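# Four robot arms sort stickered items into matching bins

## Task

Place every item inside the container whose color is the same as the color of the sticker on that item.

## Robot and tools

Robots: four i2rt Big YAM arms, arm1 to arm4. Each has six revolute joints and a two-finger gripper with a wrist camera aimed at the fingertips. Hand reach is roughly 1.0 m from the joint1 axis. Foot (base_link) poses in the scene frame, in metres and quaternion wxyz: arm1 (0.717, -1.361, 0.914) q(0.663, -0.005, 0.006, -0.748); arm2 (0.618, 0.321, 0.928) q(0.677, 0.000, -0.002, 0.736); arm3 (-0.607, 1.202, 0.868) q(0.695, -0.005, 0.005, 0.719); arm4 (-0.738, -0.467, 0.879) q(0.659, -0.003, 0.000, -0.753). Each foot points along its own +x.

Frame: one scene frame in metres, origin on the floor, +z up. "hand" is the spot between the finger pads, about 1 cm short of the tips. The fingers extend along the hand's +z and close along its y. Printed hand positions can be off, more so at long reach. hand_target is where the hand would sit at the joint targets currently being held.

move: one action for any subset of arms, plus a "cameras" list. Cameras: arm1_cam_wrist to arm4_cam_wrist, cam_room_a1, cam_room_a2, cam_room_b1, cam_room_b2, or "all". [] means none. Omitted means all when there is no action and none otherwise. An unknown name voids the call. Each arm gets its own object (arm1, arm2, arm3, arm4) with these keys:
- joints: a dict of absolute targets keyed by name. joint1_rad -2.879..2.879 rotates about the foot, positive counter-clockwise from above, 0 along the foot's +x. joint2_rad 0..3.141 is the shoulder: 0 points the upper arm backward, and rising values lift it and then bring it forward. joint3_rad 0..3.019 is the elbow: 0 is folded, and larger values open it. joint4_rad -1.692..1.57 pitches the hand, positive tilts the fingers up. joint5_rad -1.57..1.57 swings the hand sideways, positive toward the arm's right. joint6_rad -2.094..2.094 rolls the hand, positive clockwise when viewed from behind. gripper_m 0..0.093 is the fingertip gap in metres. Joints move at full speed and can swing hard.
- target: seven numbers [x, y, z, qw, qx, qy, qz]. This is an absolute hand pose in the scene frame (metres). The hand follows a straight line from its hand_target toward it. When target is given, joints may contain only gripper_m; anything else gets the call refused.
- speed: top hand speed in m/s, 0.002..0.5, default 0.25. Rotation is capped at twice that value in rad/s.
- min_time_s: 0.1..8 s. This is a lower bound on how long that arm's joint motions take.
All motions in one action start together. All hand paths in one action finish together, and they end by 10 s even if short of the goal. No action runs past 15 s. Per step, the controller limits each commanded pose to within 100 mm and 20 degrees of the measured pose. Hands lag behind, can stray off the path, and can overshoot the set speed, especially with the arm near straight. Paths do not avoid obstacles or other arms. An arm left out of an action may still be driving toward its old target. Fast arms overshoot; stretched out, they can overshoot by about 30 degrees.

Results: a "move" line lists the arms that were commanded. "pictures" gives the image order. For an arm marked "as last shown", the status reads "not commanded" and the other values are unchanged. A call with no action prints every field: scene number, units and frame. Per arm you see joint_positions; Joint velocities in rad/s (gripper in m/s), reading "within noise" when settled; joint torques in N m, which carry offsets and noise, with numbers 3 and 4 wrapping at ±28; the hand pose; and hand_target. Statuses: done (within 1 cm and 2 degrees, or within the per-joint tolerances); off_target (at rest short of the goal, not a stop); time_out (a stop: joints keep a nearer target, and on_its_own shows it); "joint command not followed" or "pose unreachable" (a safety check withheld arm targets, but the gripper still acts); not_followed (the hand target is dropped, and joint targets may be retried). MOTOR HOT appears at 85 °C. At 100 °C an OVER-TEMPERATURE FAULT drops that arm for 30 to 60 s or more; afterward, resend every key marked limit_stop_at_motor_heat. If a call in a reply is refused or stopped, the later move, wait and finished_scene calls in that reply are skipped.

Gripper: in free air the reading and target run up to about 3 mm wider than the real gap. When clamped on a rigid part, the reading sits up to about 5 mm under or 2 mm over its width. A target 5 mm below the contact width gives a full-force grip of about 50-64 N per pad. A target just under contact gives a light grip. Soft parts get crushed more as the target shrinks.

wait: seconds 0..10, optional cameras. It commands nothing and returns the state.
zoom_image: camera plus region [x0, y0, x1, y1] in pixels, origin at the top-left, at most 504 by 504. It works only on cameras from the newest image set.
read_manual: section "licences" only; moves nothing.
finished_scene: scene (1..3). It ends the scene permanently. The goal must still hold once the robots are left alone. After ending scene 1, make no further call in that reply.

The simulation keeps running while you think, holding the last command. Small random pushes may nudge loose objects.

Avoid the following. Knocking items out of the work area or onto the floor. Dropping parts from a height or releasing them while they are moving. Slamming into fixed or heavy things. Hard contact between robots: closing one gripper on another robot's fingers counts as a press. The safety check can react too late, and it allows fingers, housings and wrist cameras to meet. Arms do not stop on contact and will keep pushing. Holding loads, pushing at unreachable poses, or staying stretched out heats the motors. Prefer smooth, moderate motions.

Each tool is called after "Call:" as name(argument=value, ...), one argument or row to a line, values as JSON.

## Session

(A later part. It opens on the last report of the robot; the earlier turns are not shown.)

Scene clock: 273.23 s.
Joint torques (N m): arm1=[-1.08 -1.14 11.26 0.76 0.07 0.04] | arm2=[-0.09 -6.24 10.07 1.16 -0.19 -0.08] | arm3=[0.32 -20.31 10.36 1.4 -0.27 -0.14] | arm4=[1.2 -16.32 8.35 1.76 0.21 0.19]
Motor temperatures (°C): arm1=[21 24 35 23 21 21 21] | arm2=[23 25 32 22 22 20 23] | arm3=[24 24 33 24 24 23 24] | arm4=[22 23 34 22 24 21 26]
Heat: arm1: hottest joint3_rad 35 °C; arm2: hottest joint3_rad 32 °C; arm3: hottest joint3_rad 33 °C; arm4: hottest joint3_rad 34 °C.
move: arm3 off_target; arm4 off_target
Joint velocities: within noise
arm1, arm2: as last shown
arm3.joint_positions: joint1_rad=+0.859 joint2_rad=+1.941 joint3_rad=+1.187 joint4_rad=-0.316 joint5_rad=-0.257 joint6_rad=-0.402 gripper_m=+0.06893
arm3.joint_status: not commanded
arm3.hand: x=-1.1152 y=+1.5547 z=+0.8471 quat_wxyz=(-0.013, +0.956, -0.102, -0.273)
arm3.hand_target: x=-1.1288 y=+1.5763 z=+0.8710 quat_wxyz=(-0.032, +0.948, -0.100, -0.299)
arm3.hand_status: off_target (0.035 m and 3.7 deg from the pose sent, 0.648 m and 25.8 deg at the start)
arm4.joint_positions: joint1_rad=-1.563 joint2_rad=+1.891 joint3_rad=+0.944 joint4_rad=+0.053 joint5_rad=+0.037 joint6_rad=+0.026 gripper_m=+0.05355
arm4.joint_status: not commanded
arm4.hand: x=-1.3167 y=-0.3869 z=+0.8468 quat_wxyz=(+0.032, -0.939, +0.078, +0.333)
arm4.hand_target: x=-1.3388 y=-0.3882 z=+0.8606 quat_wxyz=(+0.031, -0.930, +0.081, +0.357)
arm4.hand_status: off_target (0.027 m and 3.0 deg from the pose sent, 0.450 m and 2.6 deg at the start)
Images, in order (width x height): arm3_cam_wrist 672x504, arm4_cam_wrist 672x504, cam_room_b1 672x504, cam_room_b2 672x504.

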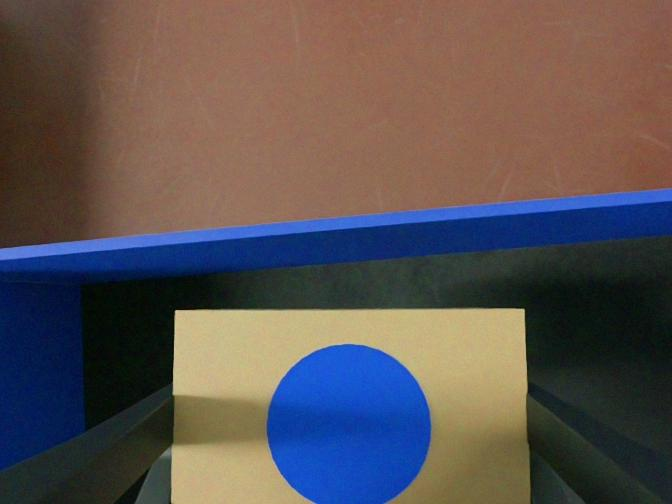

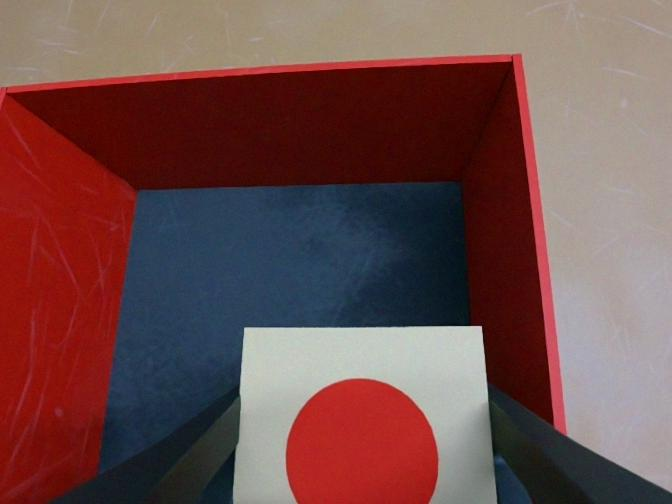

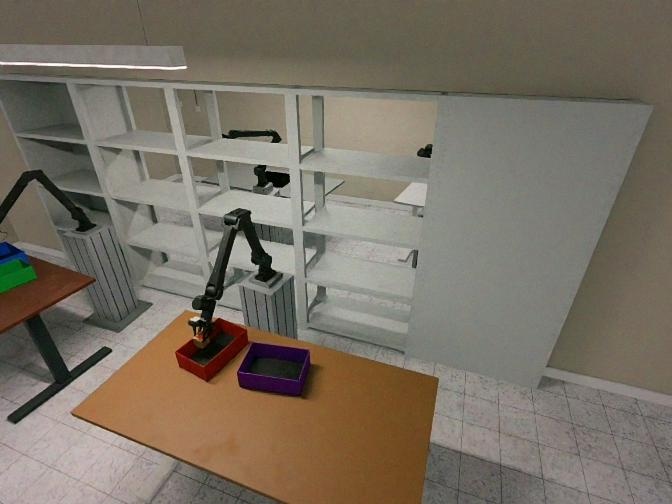

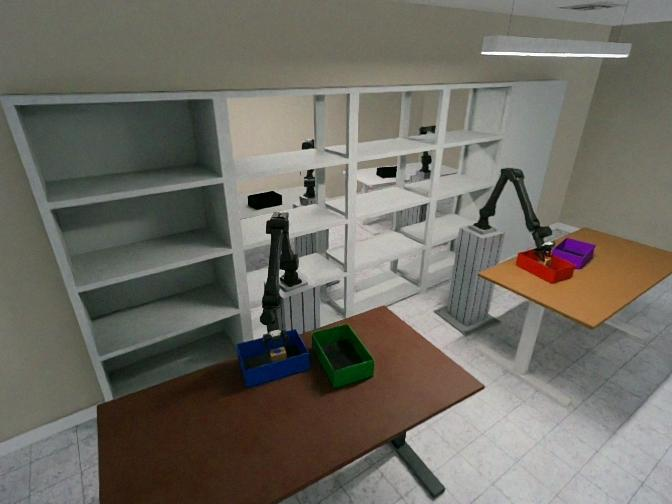

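Call:
move(
  arm3={"target":[-1.12,1.572,0.79,0.0314,-0.9485,0.0997,0.299],"speed":0.15},
  arm4={"target":[-1.345,-0.417,0.795,0.0312,-0.93,0.0814,0.357],"speed":0.15},
  cameras=["arm3_cam_wrist","arm4_cam_wrist","cam_room_b1","cam_room_b2"],
)

Call:
zoom_image(
  camera="cam_room_b2",
  region=[220, 280, 380, 400],
)

Call:
zoom_image(
  camera="cam_room_b1",
  region=[150, 280, 310, 400],
)

Scene clock: 295.73 s.
Joint torques (N m): arm1=[-1.44 -0.5 11.32 0.75 0.12 0] | arm2=[-0.15 -6.18 10.07 1.17 -0.19 -0.08] | arm3=[0.38 -20.13 5.97 1.62 -0.28 -0.13] | arm4=[1.03 -16.97 7.04 1.69 0.21 0.21]
Motor temperatures (°C): arm1=[21 24 35 23 21 21 21] | arm2=[23 25 32 22 22 20 23] | arm3=[24 25 31 24 24 23 25] | arm4=[22 24 36 22 24 21 26]
Heat: arm1: hottest joint3_rad 35 °C; arm2: hottest joint3_rad 32 °C; arm3: hottest joint3_rad 31 °C; arm4: hottest joint3_rad 36 °C.
move: arm3 done; arm4 off_target
Joint velocities: within noise
arm1, arm2: as last shown
arm3.joint_positions: joint1_rad=+0.854 joint2_rad=+2.071 joint3_rad=+1.176 joint4_rad=-0.132 joint5_rad=-0.260 joint6_rad=-0.407 gripper_m=+0.06893
arm3.joint_status: not commanded
arm3.hand: x=-1.1221 y=+1.5624 z=+0.7871 quat_wxyz=(-0.025, +0.951, -0.098, -0.292)
arm3.hand_target: x=-1.1199 y=+1.5718 z=+0.7900 quat_wxyz=(-0.031, +0.949, -0.100, -0.299)
arm3.hand_status: done (0.010 m and 1.2 deg from the pose sent, 0.060 m and 3.7 deg at the start)
arm4.joint_positions: joint1_rad=-1.499 joint2_rad=+2.047 joint3_rad=+0.957 joint4_rad=+0.202 joint5_rad=+0.077 joint6_rad=+0.070 gripper_m=+0.05355
arm4.joint_status: not commanded
arm4.hand: x=-1.3251 y=-0.4171 z=+0.7867 quat_wxyz=(+0.033, -0.938, +0.075, +0.337)
arm4.hand_target: x=-1.3441 y=-0.4172 z=+0.7955 quat_wxyz=(+0.031, -0.930, +0.081, +0.357)
arm4.hand_status: off_target (0.022 m and 2.6 deg from the pose sent, 0.066 m and 3.0 deg at the start)
Images, in order (width x height): arm3_cam_wrist 672x504, arm4_cam_wrist 672x504, cam_room_b1 672x504, cam_room_b2 672x504.

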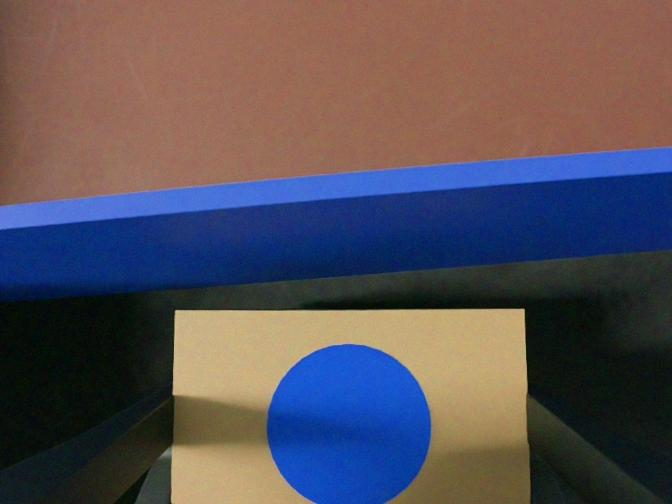

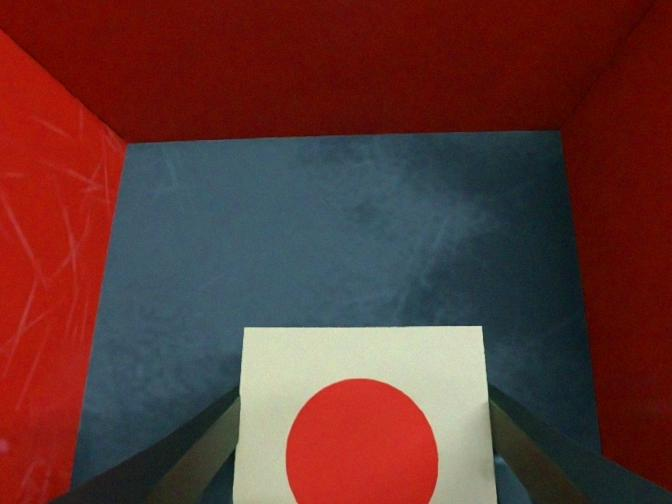

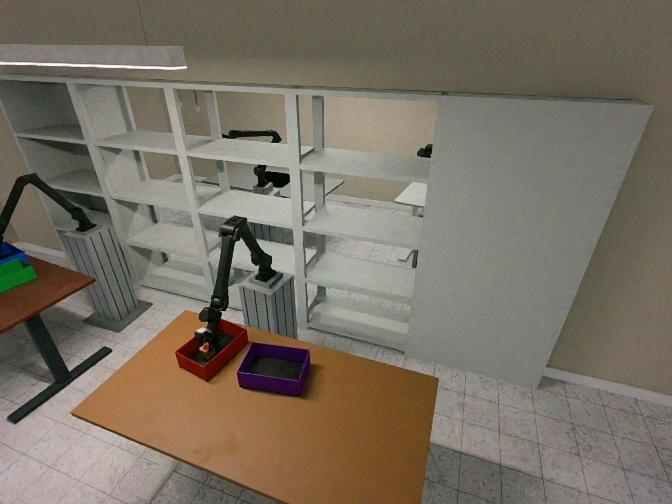

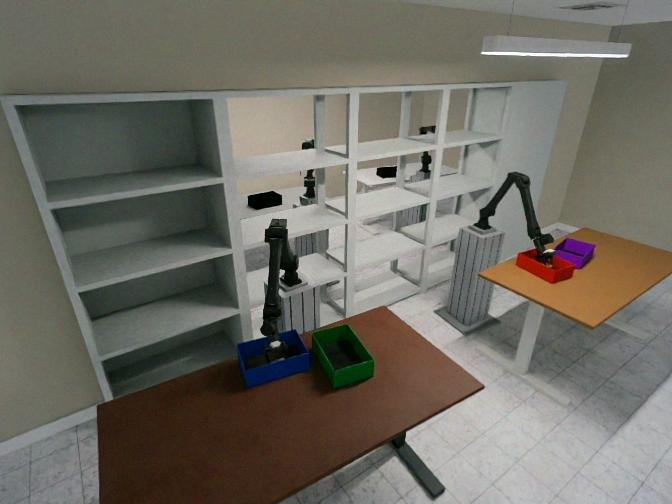

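Scaled by 3.150.

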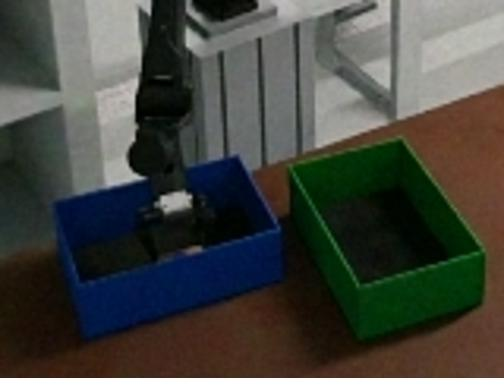

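Scaled by 3.150.

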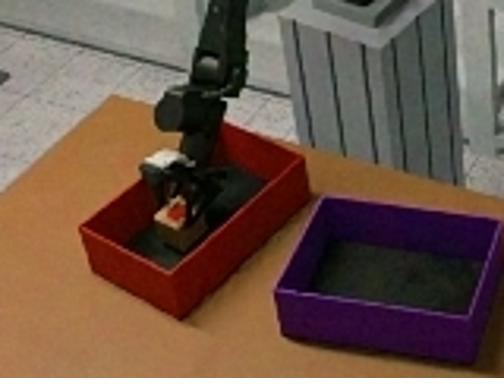

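Call:
move(
  arm3={"target":[-1.09,1.56,0.77,0.0314,-0.9485,0.0997,0.299],"speed":0.08},
  arm4={"target":[-1.347,-0.418,0.765,0.0312,-0.93,0.0814,0.357],"speed":0.08},
  cameras=["arm3_cam_wrist","arm4_cam_wrist","cam_room_b1","cam_room_b2"],
)

Call:
zoom_image(
  camera="cam_room_b2",
  region=[220, 280, 380, 400],
)

Call:
zoom_image(
  camera="cam_room_b1",
  region=[150, 280, 310, 400],
)

Scene clock: 312.90 s.
Joint torques (N m): arm1=[-1.38 -0.79 11.28 0.73 0.11 0.05] | arm2=[-0.09 -6.18 10.07 1.17 -0.2 -0.08] | arm3=[0.5 -19.72 4.72 1.55 -0.23 -0.12] | arm4=[1.03 -16.15 6.22 1.52 0.25 0.15]
Motor temperatures (°C): arm1=[21 24 35 23 21 21 21] | arm2=[23 25 32 22 22 20 23] | arm3=[24 26 30 24 24 23 25] | arm4=[22 25 33 22 24 21 26]
Heat: arm1: hottest joint3_rad 35 °C; arm2: hottest joint3_rad 32 °C; arm3: hottest joint3_rad 30 °C; arm4: hottest joint3_rad 33 °C.
move: arm3 done; arm4 off_target
Joint velocities: within noise
arm1, arm2: as last shown
arm3.joint_positions: joint1_rad=+0.834 joint2_rad=+2.070 joint3_rad=+1.087 joint4_rad=-0.041 joint5_rad=-0.272 joint6_rad=-0.425 gripper_m=+0.06893
arm3.joint_status: not commanded
arm3.hand: x=-1.0952 y=+1.5533 z=+0.7682 quat_wxyz=(-0.026, +0.950, -0.097, -0.295)
arm3.hand_target: x=-1.0900 y=+1.5600 z=+0.7700 quat_wxyz=(-0.031, +0.949, -0.100, -0.299)
arm3.hand_status: done (0.009 m and 0.9 deg from the pose sent, 0.036 m and 1.2 deg at the start)
arm4.joint_positions: joint1_rad=-1.499 joint2_rad=+2.102 joint3_rad=+0.983 joint4_rad=+0.270 joint5_rad=+0.077 joint6_rad=+0.074 gripper_m=+0.05355
arm4.joint_status: not commanded
arm4.hand: x=-1.3391 y=-0.4162 z=+0.7749 quat_wxyz=(+0.032, -0.931, +0.078, +0.355)
arm4.hand_target: x=-1.3466 y=-0.4182 z=+0.7654 quat_wxyz=(+0.031, -0.930, +0.081, +0.357)
arm4.hand_status: off_target (0.013 m and 0.5 deg from the pose sent, 0.031 m and 2.6 deg at the start)
Images, in order (width x height): arm3_cam_wrist 672x504, arm4_cam_wrist 672x504, cam_room_b1 672x504, cam_room_b2 672x504.

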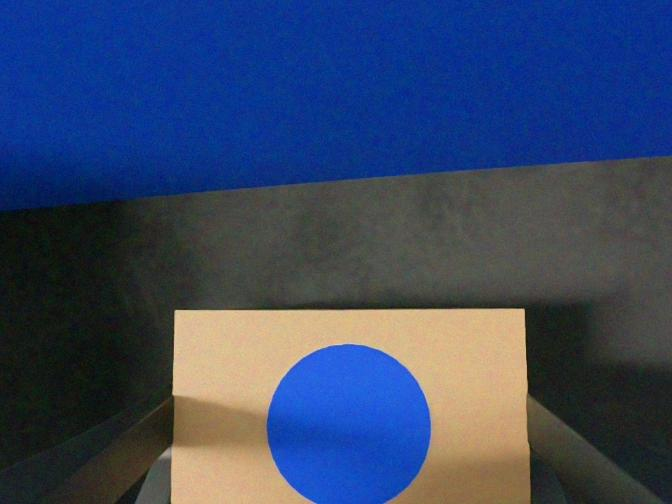

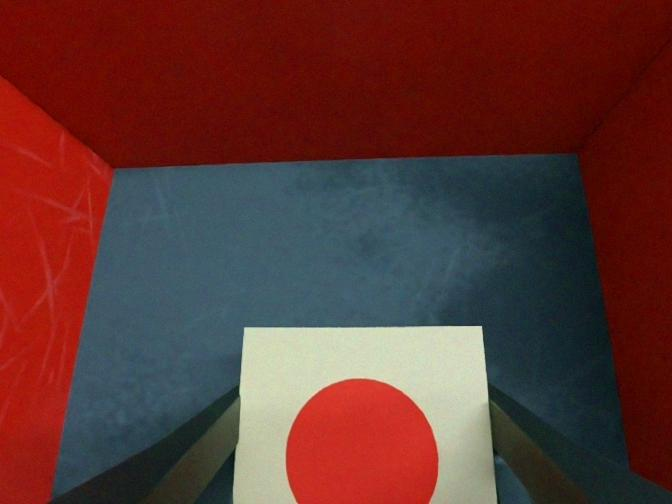

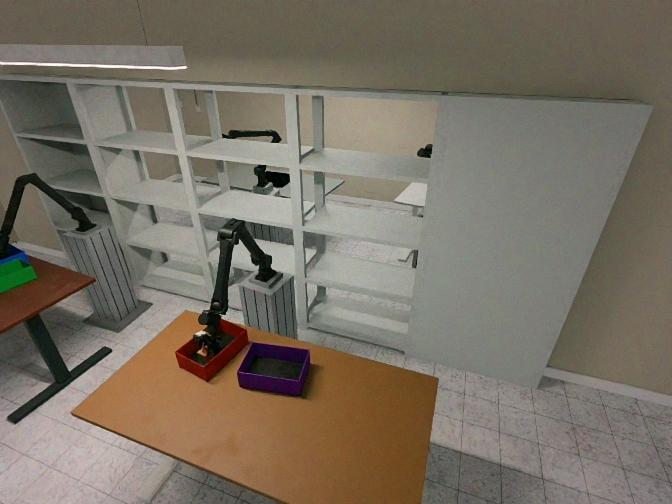

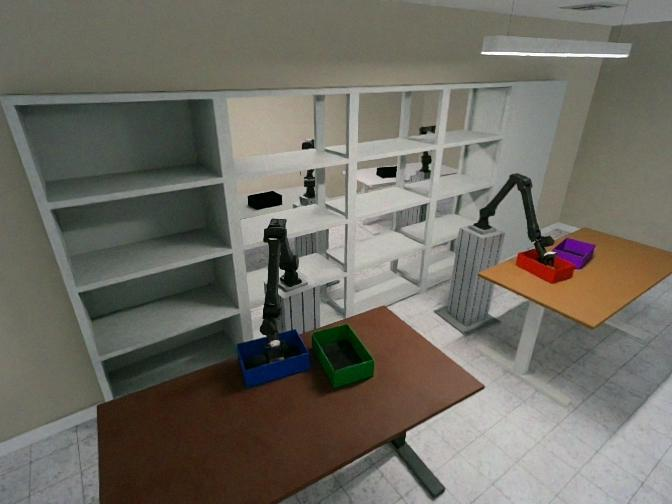

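Scaled by 3.150.

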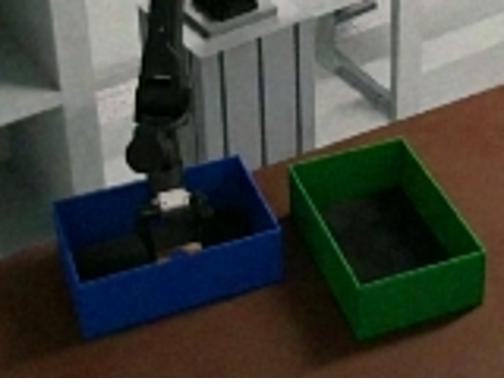

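Scaled by 3.150.

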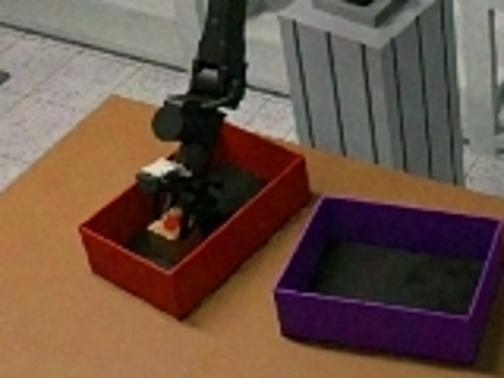

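Call:
move(
  arm3={"target":[-1.09,1.56,0.755,0.0314,-0.9485,0.0997,0.299],"speed":0.06},
  arm4={"target":[-1.347,-0.418,0.75,0.0312,-0.93,0.0814,0.357],"speed":0.06},
  cameras=["arm3_cam_wrist","arm4_cam_wrist"],
)

Scene clock: 323.07 s.
Joint torques (N m): arm1=[-0.91 -0.91 11.11 0.76 0.05 0.01] | arm2=[-0.03 -6.36 10.06 1.21 -0.2 -0.08] | arm3=[0.44 -17.32 4.89 1.58 -0.22 -0.11] | arm4=[1.26 -14.39 5.67 1.42 0.24 0.12]
Motor temperatures (°C): arm1=[21 24 35 23 21 21 21] | arm2=[23 25 32 22 22 20 23] | arm3=[24 26 29 24 24 23 25] | arm4=[22 25 33 22 24 21 27]
Heat: arm1: hottest joint3_rad 35 °C; arm2: hottest joint3_rad 32 °C; arm3: hottest joint3_rad 29 °C; arm4: hottest joint3_rad 33 °C.
move: arm3 off_target; arm4 off_target
Joint velocities: within noise
arm1, arm2: as last shown
arm3.joint_positions: joint1_rad=+0.834 joint2_rad=+2.077 joint3_rad=+1.087 joint4_rad=-0.009 joint5_rad=-0.272 joint6_rad=-0.426 gripper_m=+0.06893
arm3.joint_status: not commanded
arm3.hand: x=-1.0990 y=+1.5565 z=+0.7682 quat_wxyz=(-0.033, +0.947, -0.095, -0.305)
arm3.hand_target: x=-1.0899 y=+1.5597 z=+0.7552 quat_wxyz=(-0.031, +0.949, -0.100, -0.299)
arm3.hand_status: off_target (0.016 m and 0.9 deg from the pose sent, 0.016 m and 0.9 deg at the start)
arm4.joint_positions: joint1_rad=-1.499 joint2_rad=+2.119 joint3_rad=+0.994 joint4_rad=+0.307 joint5_rad=+0.078 joint6_rad=+0.074 gripper_m=+0.05355
arm4.joint_status: not commanded
arm4.hand: x=-1.3474 y=-0.4155 z=+0.7746 quat_wxyz=(+0.032, -0.926, +0.078, +0.369)
arm4.hand_target: x=-1.3456 y=-0.4182 z=+0.7508 quat_wxyz=(+0.031, -0.930, +0.081, +0.357)
arm4.hand_status: off_target (0.025 m and 1.5 deg from the pose sent, 0.026 m and 0.5 deg at the start)
Images, in order (width x height): arm3_cam_wrist 672x504, arm4_cam_wrist 672x504.

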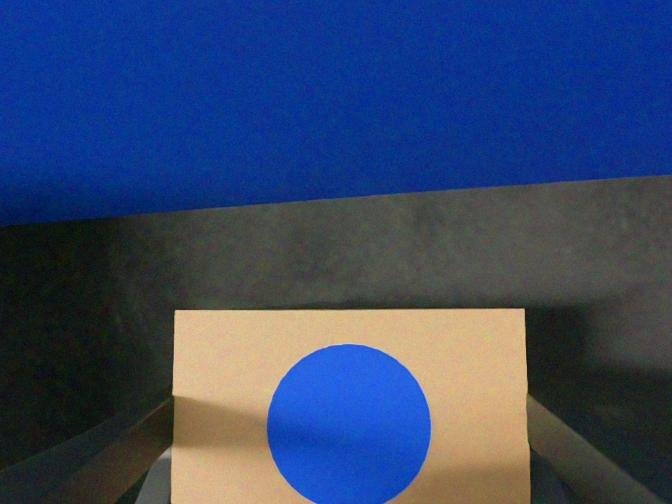

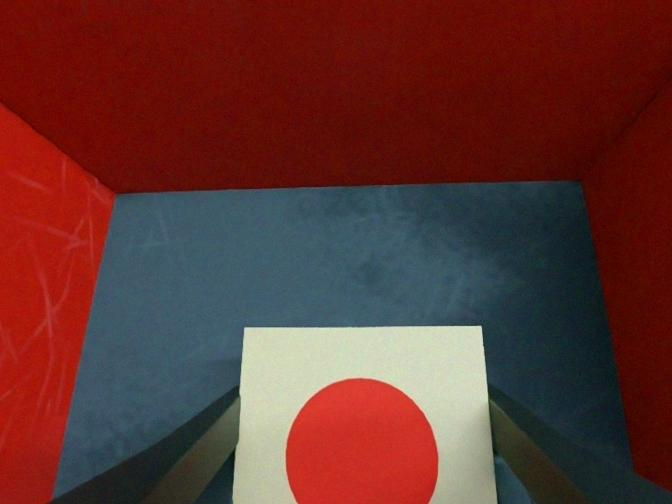

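Call:
move(
  arm3={"joints":{"gripper_m":0.0935}},
  arm4={"joints":{"gripper_m":0.08}},
)

Call:
move(
  arm3={"target":[-1.04,1.55,0.87,0.0314,-0.9485,0.0997,0.299],"speed":0.15},
  arm4={"target":[-1.24,-0.40,0.87,0.0312,-0.93,0.0814,0.357],"speed":0.15},
  cameras=["arm3_cam_wrist","arm4_cam_wrist"],
)

Scene clock: 327.53 s.
Joint torques (N m): arm1=[-0.73 -1.14 11.33 0.98 0.11 0.03] | arm2=[-0.15 -6.3 10.1 1.17 -0.19 -0.08] | arm3=[0.38 -18.02 4.83 1.57 -0.23 -0.11] | arm4=[1.73 -16.91 5.49 1.37 0.22 0.15]
Motor temperatures (°C): arm1=[21 24 35 23 21 21 21] | arm2=[23 25 32 22 22 20 23] | arm3=[24 26 29 24 24 23 25] | arm4=[22 24 33 22 24 21 27]
Heat: arm1: hottest joint3_rad 35 °C; arm2: hottest joint3_rad 32 °C; arm3: hottest joint3_rad 29 °C; arm4: hottest joint3_rad 33 °C.
move: arm3 done; arm4 done
Joint velocities: within noise
arm1, arm2: as last shown
arm3.joint_positions: joint1_rad=+0.834 joint2_rad=+2.083 joint3_rad=+1.087 joint4_rad=-0.009 joint5_rad=-0.272 joint6_rad=-0.426 gripper_m=+0.09346
arm3.joint_status: all done
arm3.hand: x=-1.0980 y=+1.5556 z=+0.7647 quat_wxyz=(-0.031, +0.948, -0.095, -0.302)
arm3.hand_target: x=-1.0899 y=+1.5597 z=+0.7553 quat_wxyz=(-0.031, +0.949, -0.100, -0.299)
arm3.hand_status: not commanded
arm4.joint_positions: joint1_rad=-1.499 joint2_rad=+2.154 joint3_rad=+0.994 joint4_rad=+0.307 joint5_rad=+0.078 joint6_rad=+0.074 gripper_m=+0.07992
arm4.joint_status: all done
arm4.hand: x=-1.3391 y=-0.4161 z=+0.7544 quat_wxyz=(+0.033, -0.932, +0.078, +0.353)
arm4.hand_target: x=-1.3456 y=-0.4182 z=+0.7507 quat_wxyz=(+0.031, -0.930, +0.081, +0.357)
arm4.hand_status: not commanded
pictures: none

Scene clock: 329.27 s.
Joint torques (N m): arm1=[-0.85 -1.2 11.41 0.91 0.12 0.03] | arm2=[-0.15 -6.18 10.04 1.17 -0.2 -0.08] | arm3=[0.38 -16.97 6.04 0.7 -0.28 -0.11] | arm4=[0.44 -13.98 5.23 0.62 -0.04 -0.1]
Motor temperatures (°C): arm1=[21 24 35 23 21 21 21] | arm2=[23 25 32 22 22 20 23] | arm3=[24 26 29 24 24 23 25] | arm4=[22 25 33 22 24 21 26]
Heat: arm1: hottest joint3_rad 35 °C; arm2: hottest joint3_rad 32 °C; arm3: hottest joint3_rad 29 °C; arm4: hottest joint3_rad 33 °C.
move: arm3 done; arm4 done
Joint velocities: within noise
arm1, arm2: as last shown
arm3.joint_positions: joint1_rad=+0.781 joint2_rad=+1.775 joint3_rad=+0.972 joint4_rad=-0.215 joint5_rad=-0.299 joint6_rad=-0.470 gripper_m=+0.09346
arm3.joint_status: not commanded
arm3.hand: x=-1.0473 y=+1.5471 z=+0.8707 quat_wxyz=(-0.032, +0.948, -0.097, -0.302)
arm3.hand_target: x=-1.0401 y=+1.5499 z=+0.8700 quat_wxyz=(-0.031, +0.949, -0.100, -0.299)
arm3.hand_status: done (0.008 m and 0.5 deg from the pose sent, 0.120 m and 0.6 deg at the start)
arm4.joint_positions: joint1_rad=-1.549 joint2_rad=+1.704 joint3_rad=+0.690 joint4_rad=+0.178 joint5_rad=+0.045 joint6_rad=+0.055 gripper_m=+0.07992
arm4.joint_status: not commanded
arm4.hand: x=-1.2419 y=-0.4022 z=+0.8699 quat_wxyz=(+0.029, -0.928, +0.086, +0.361)
arm4.hand_target: x=-1.2401 y=-0.4000 z=+0.8701 quat_wxyz=(+0.031, -0.930, +0.082, +0.357)
arm4.hand_status: done (0.003 m and 0.7 deg from the pose sent, 0.153 m and 0.6 deg at the start)
Images, in order (width x height): arm3_cam_wrist 672x504, arm4_cam_wrist 672x504.

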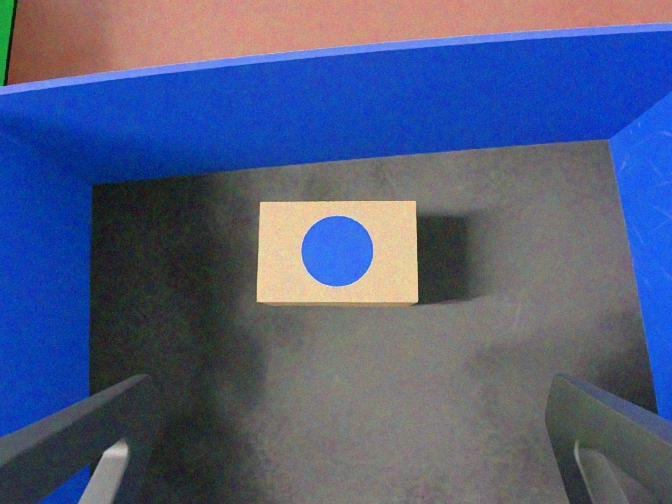

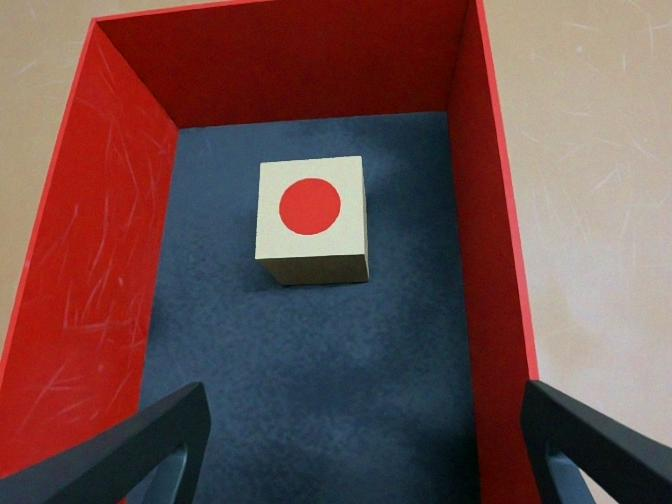

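Call:
finished_scene(
  scene=2,
)

The scene is finished: the task was done.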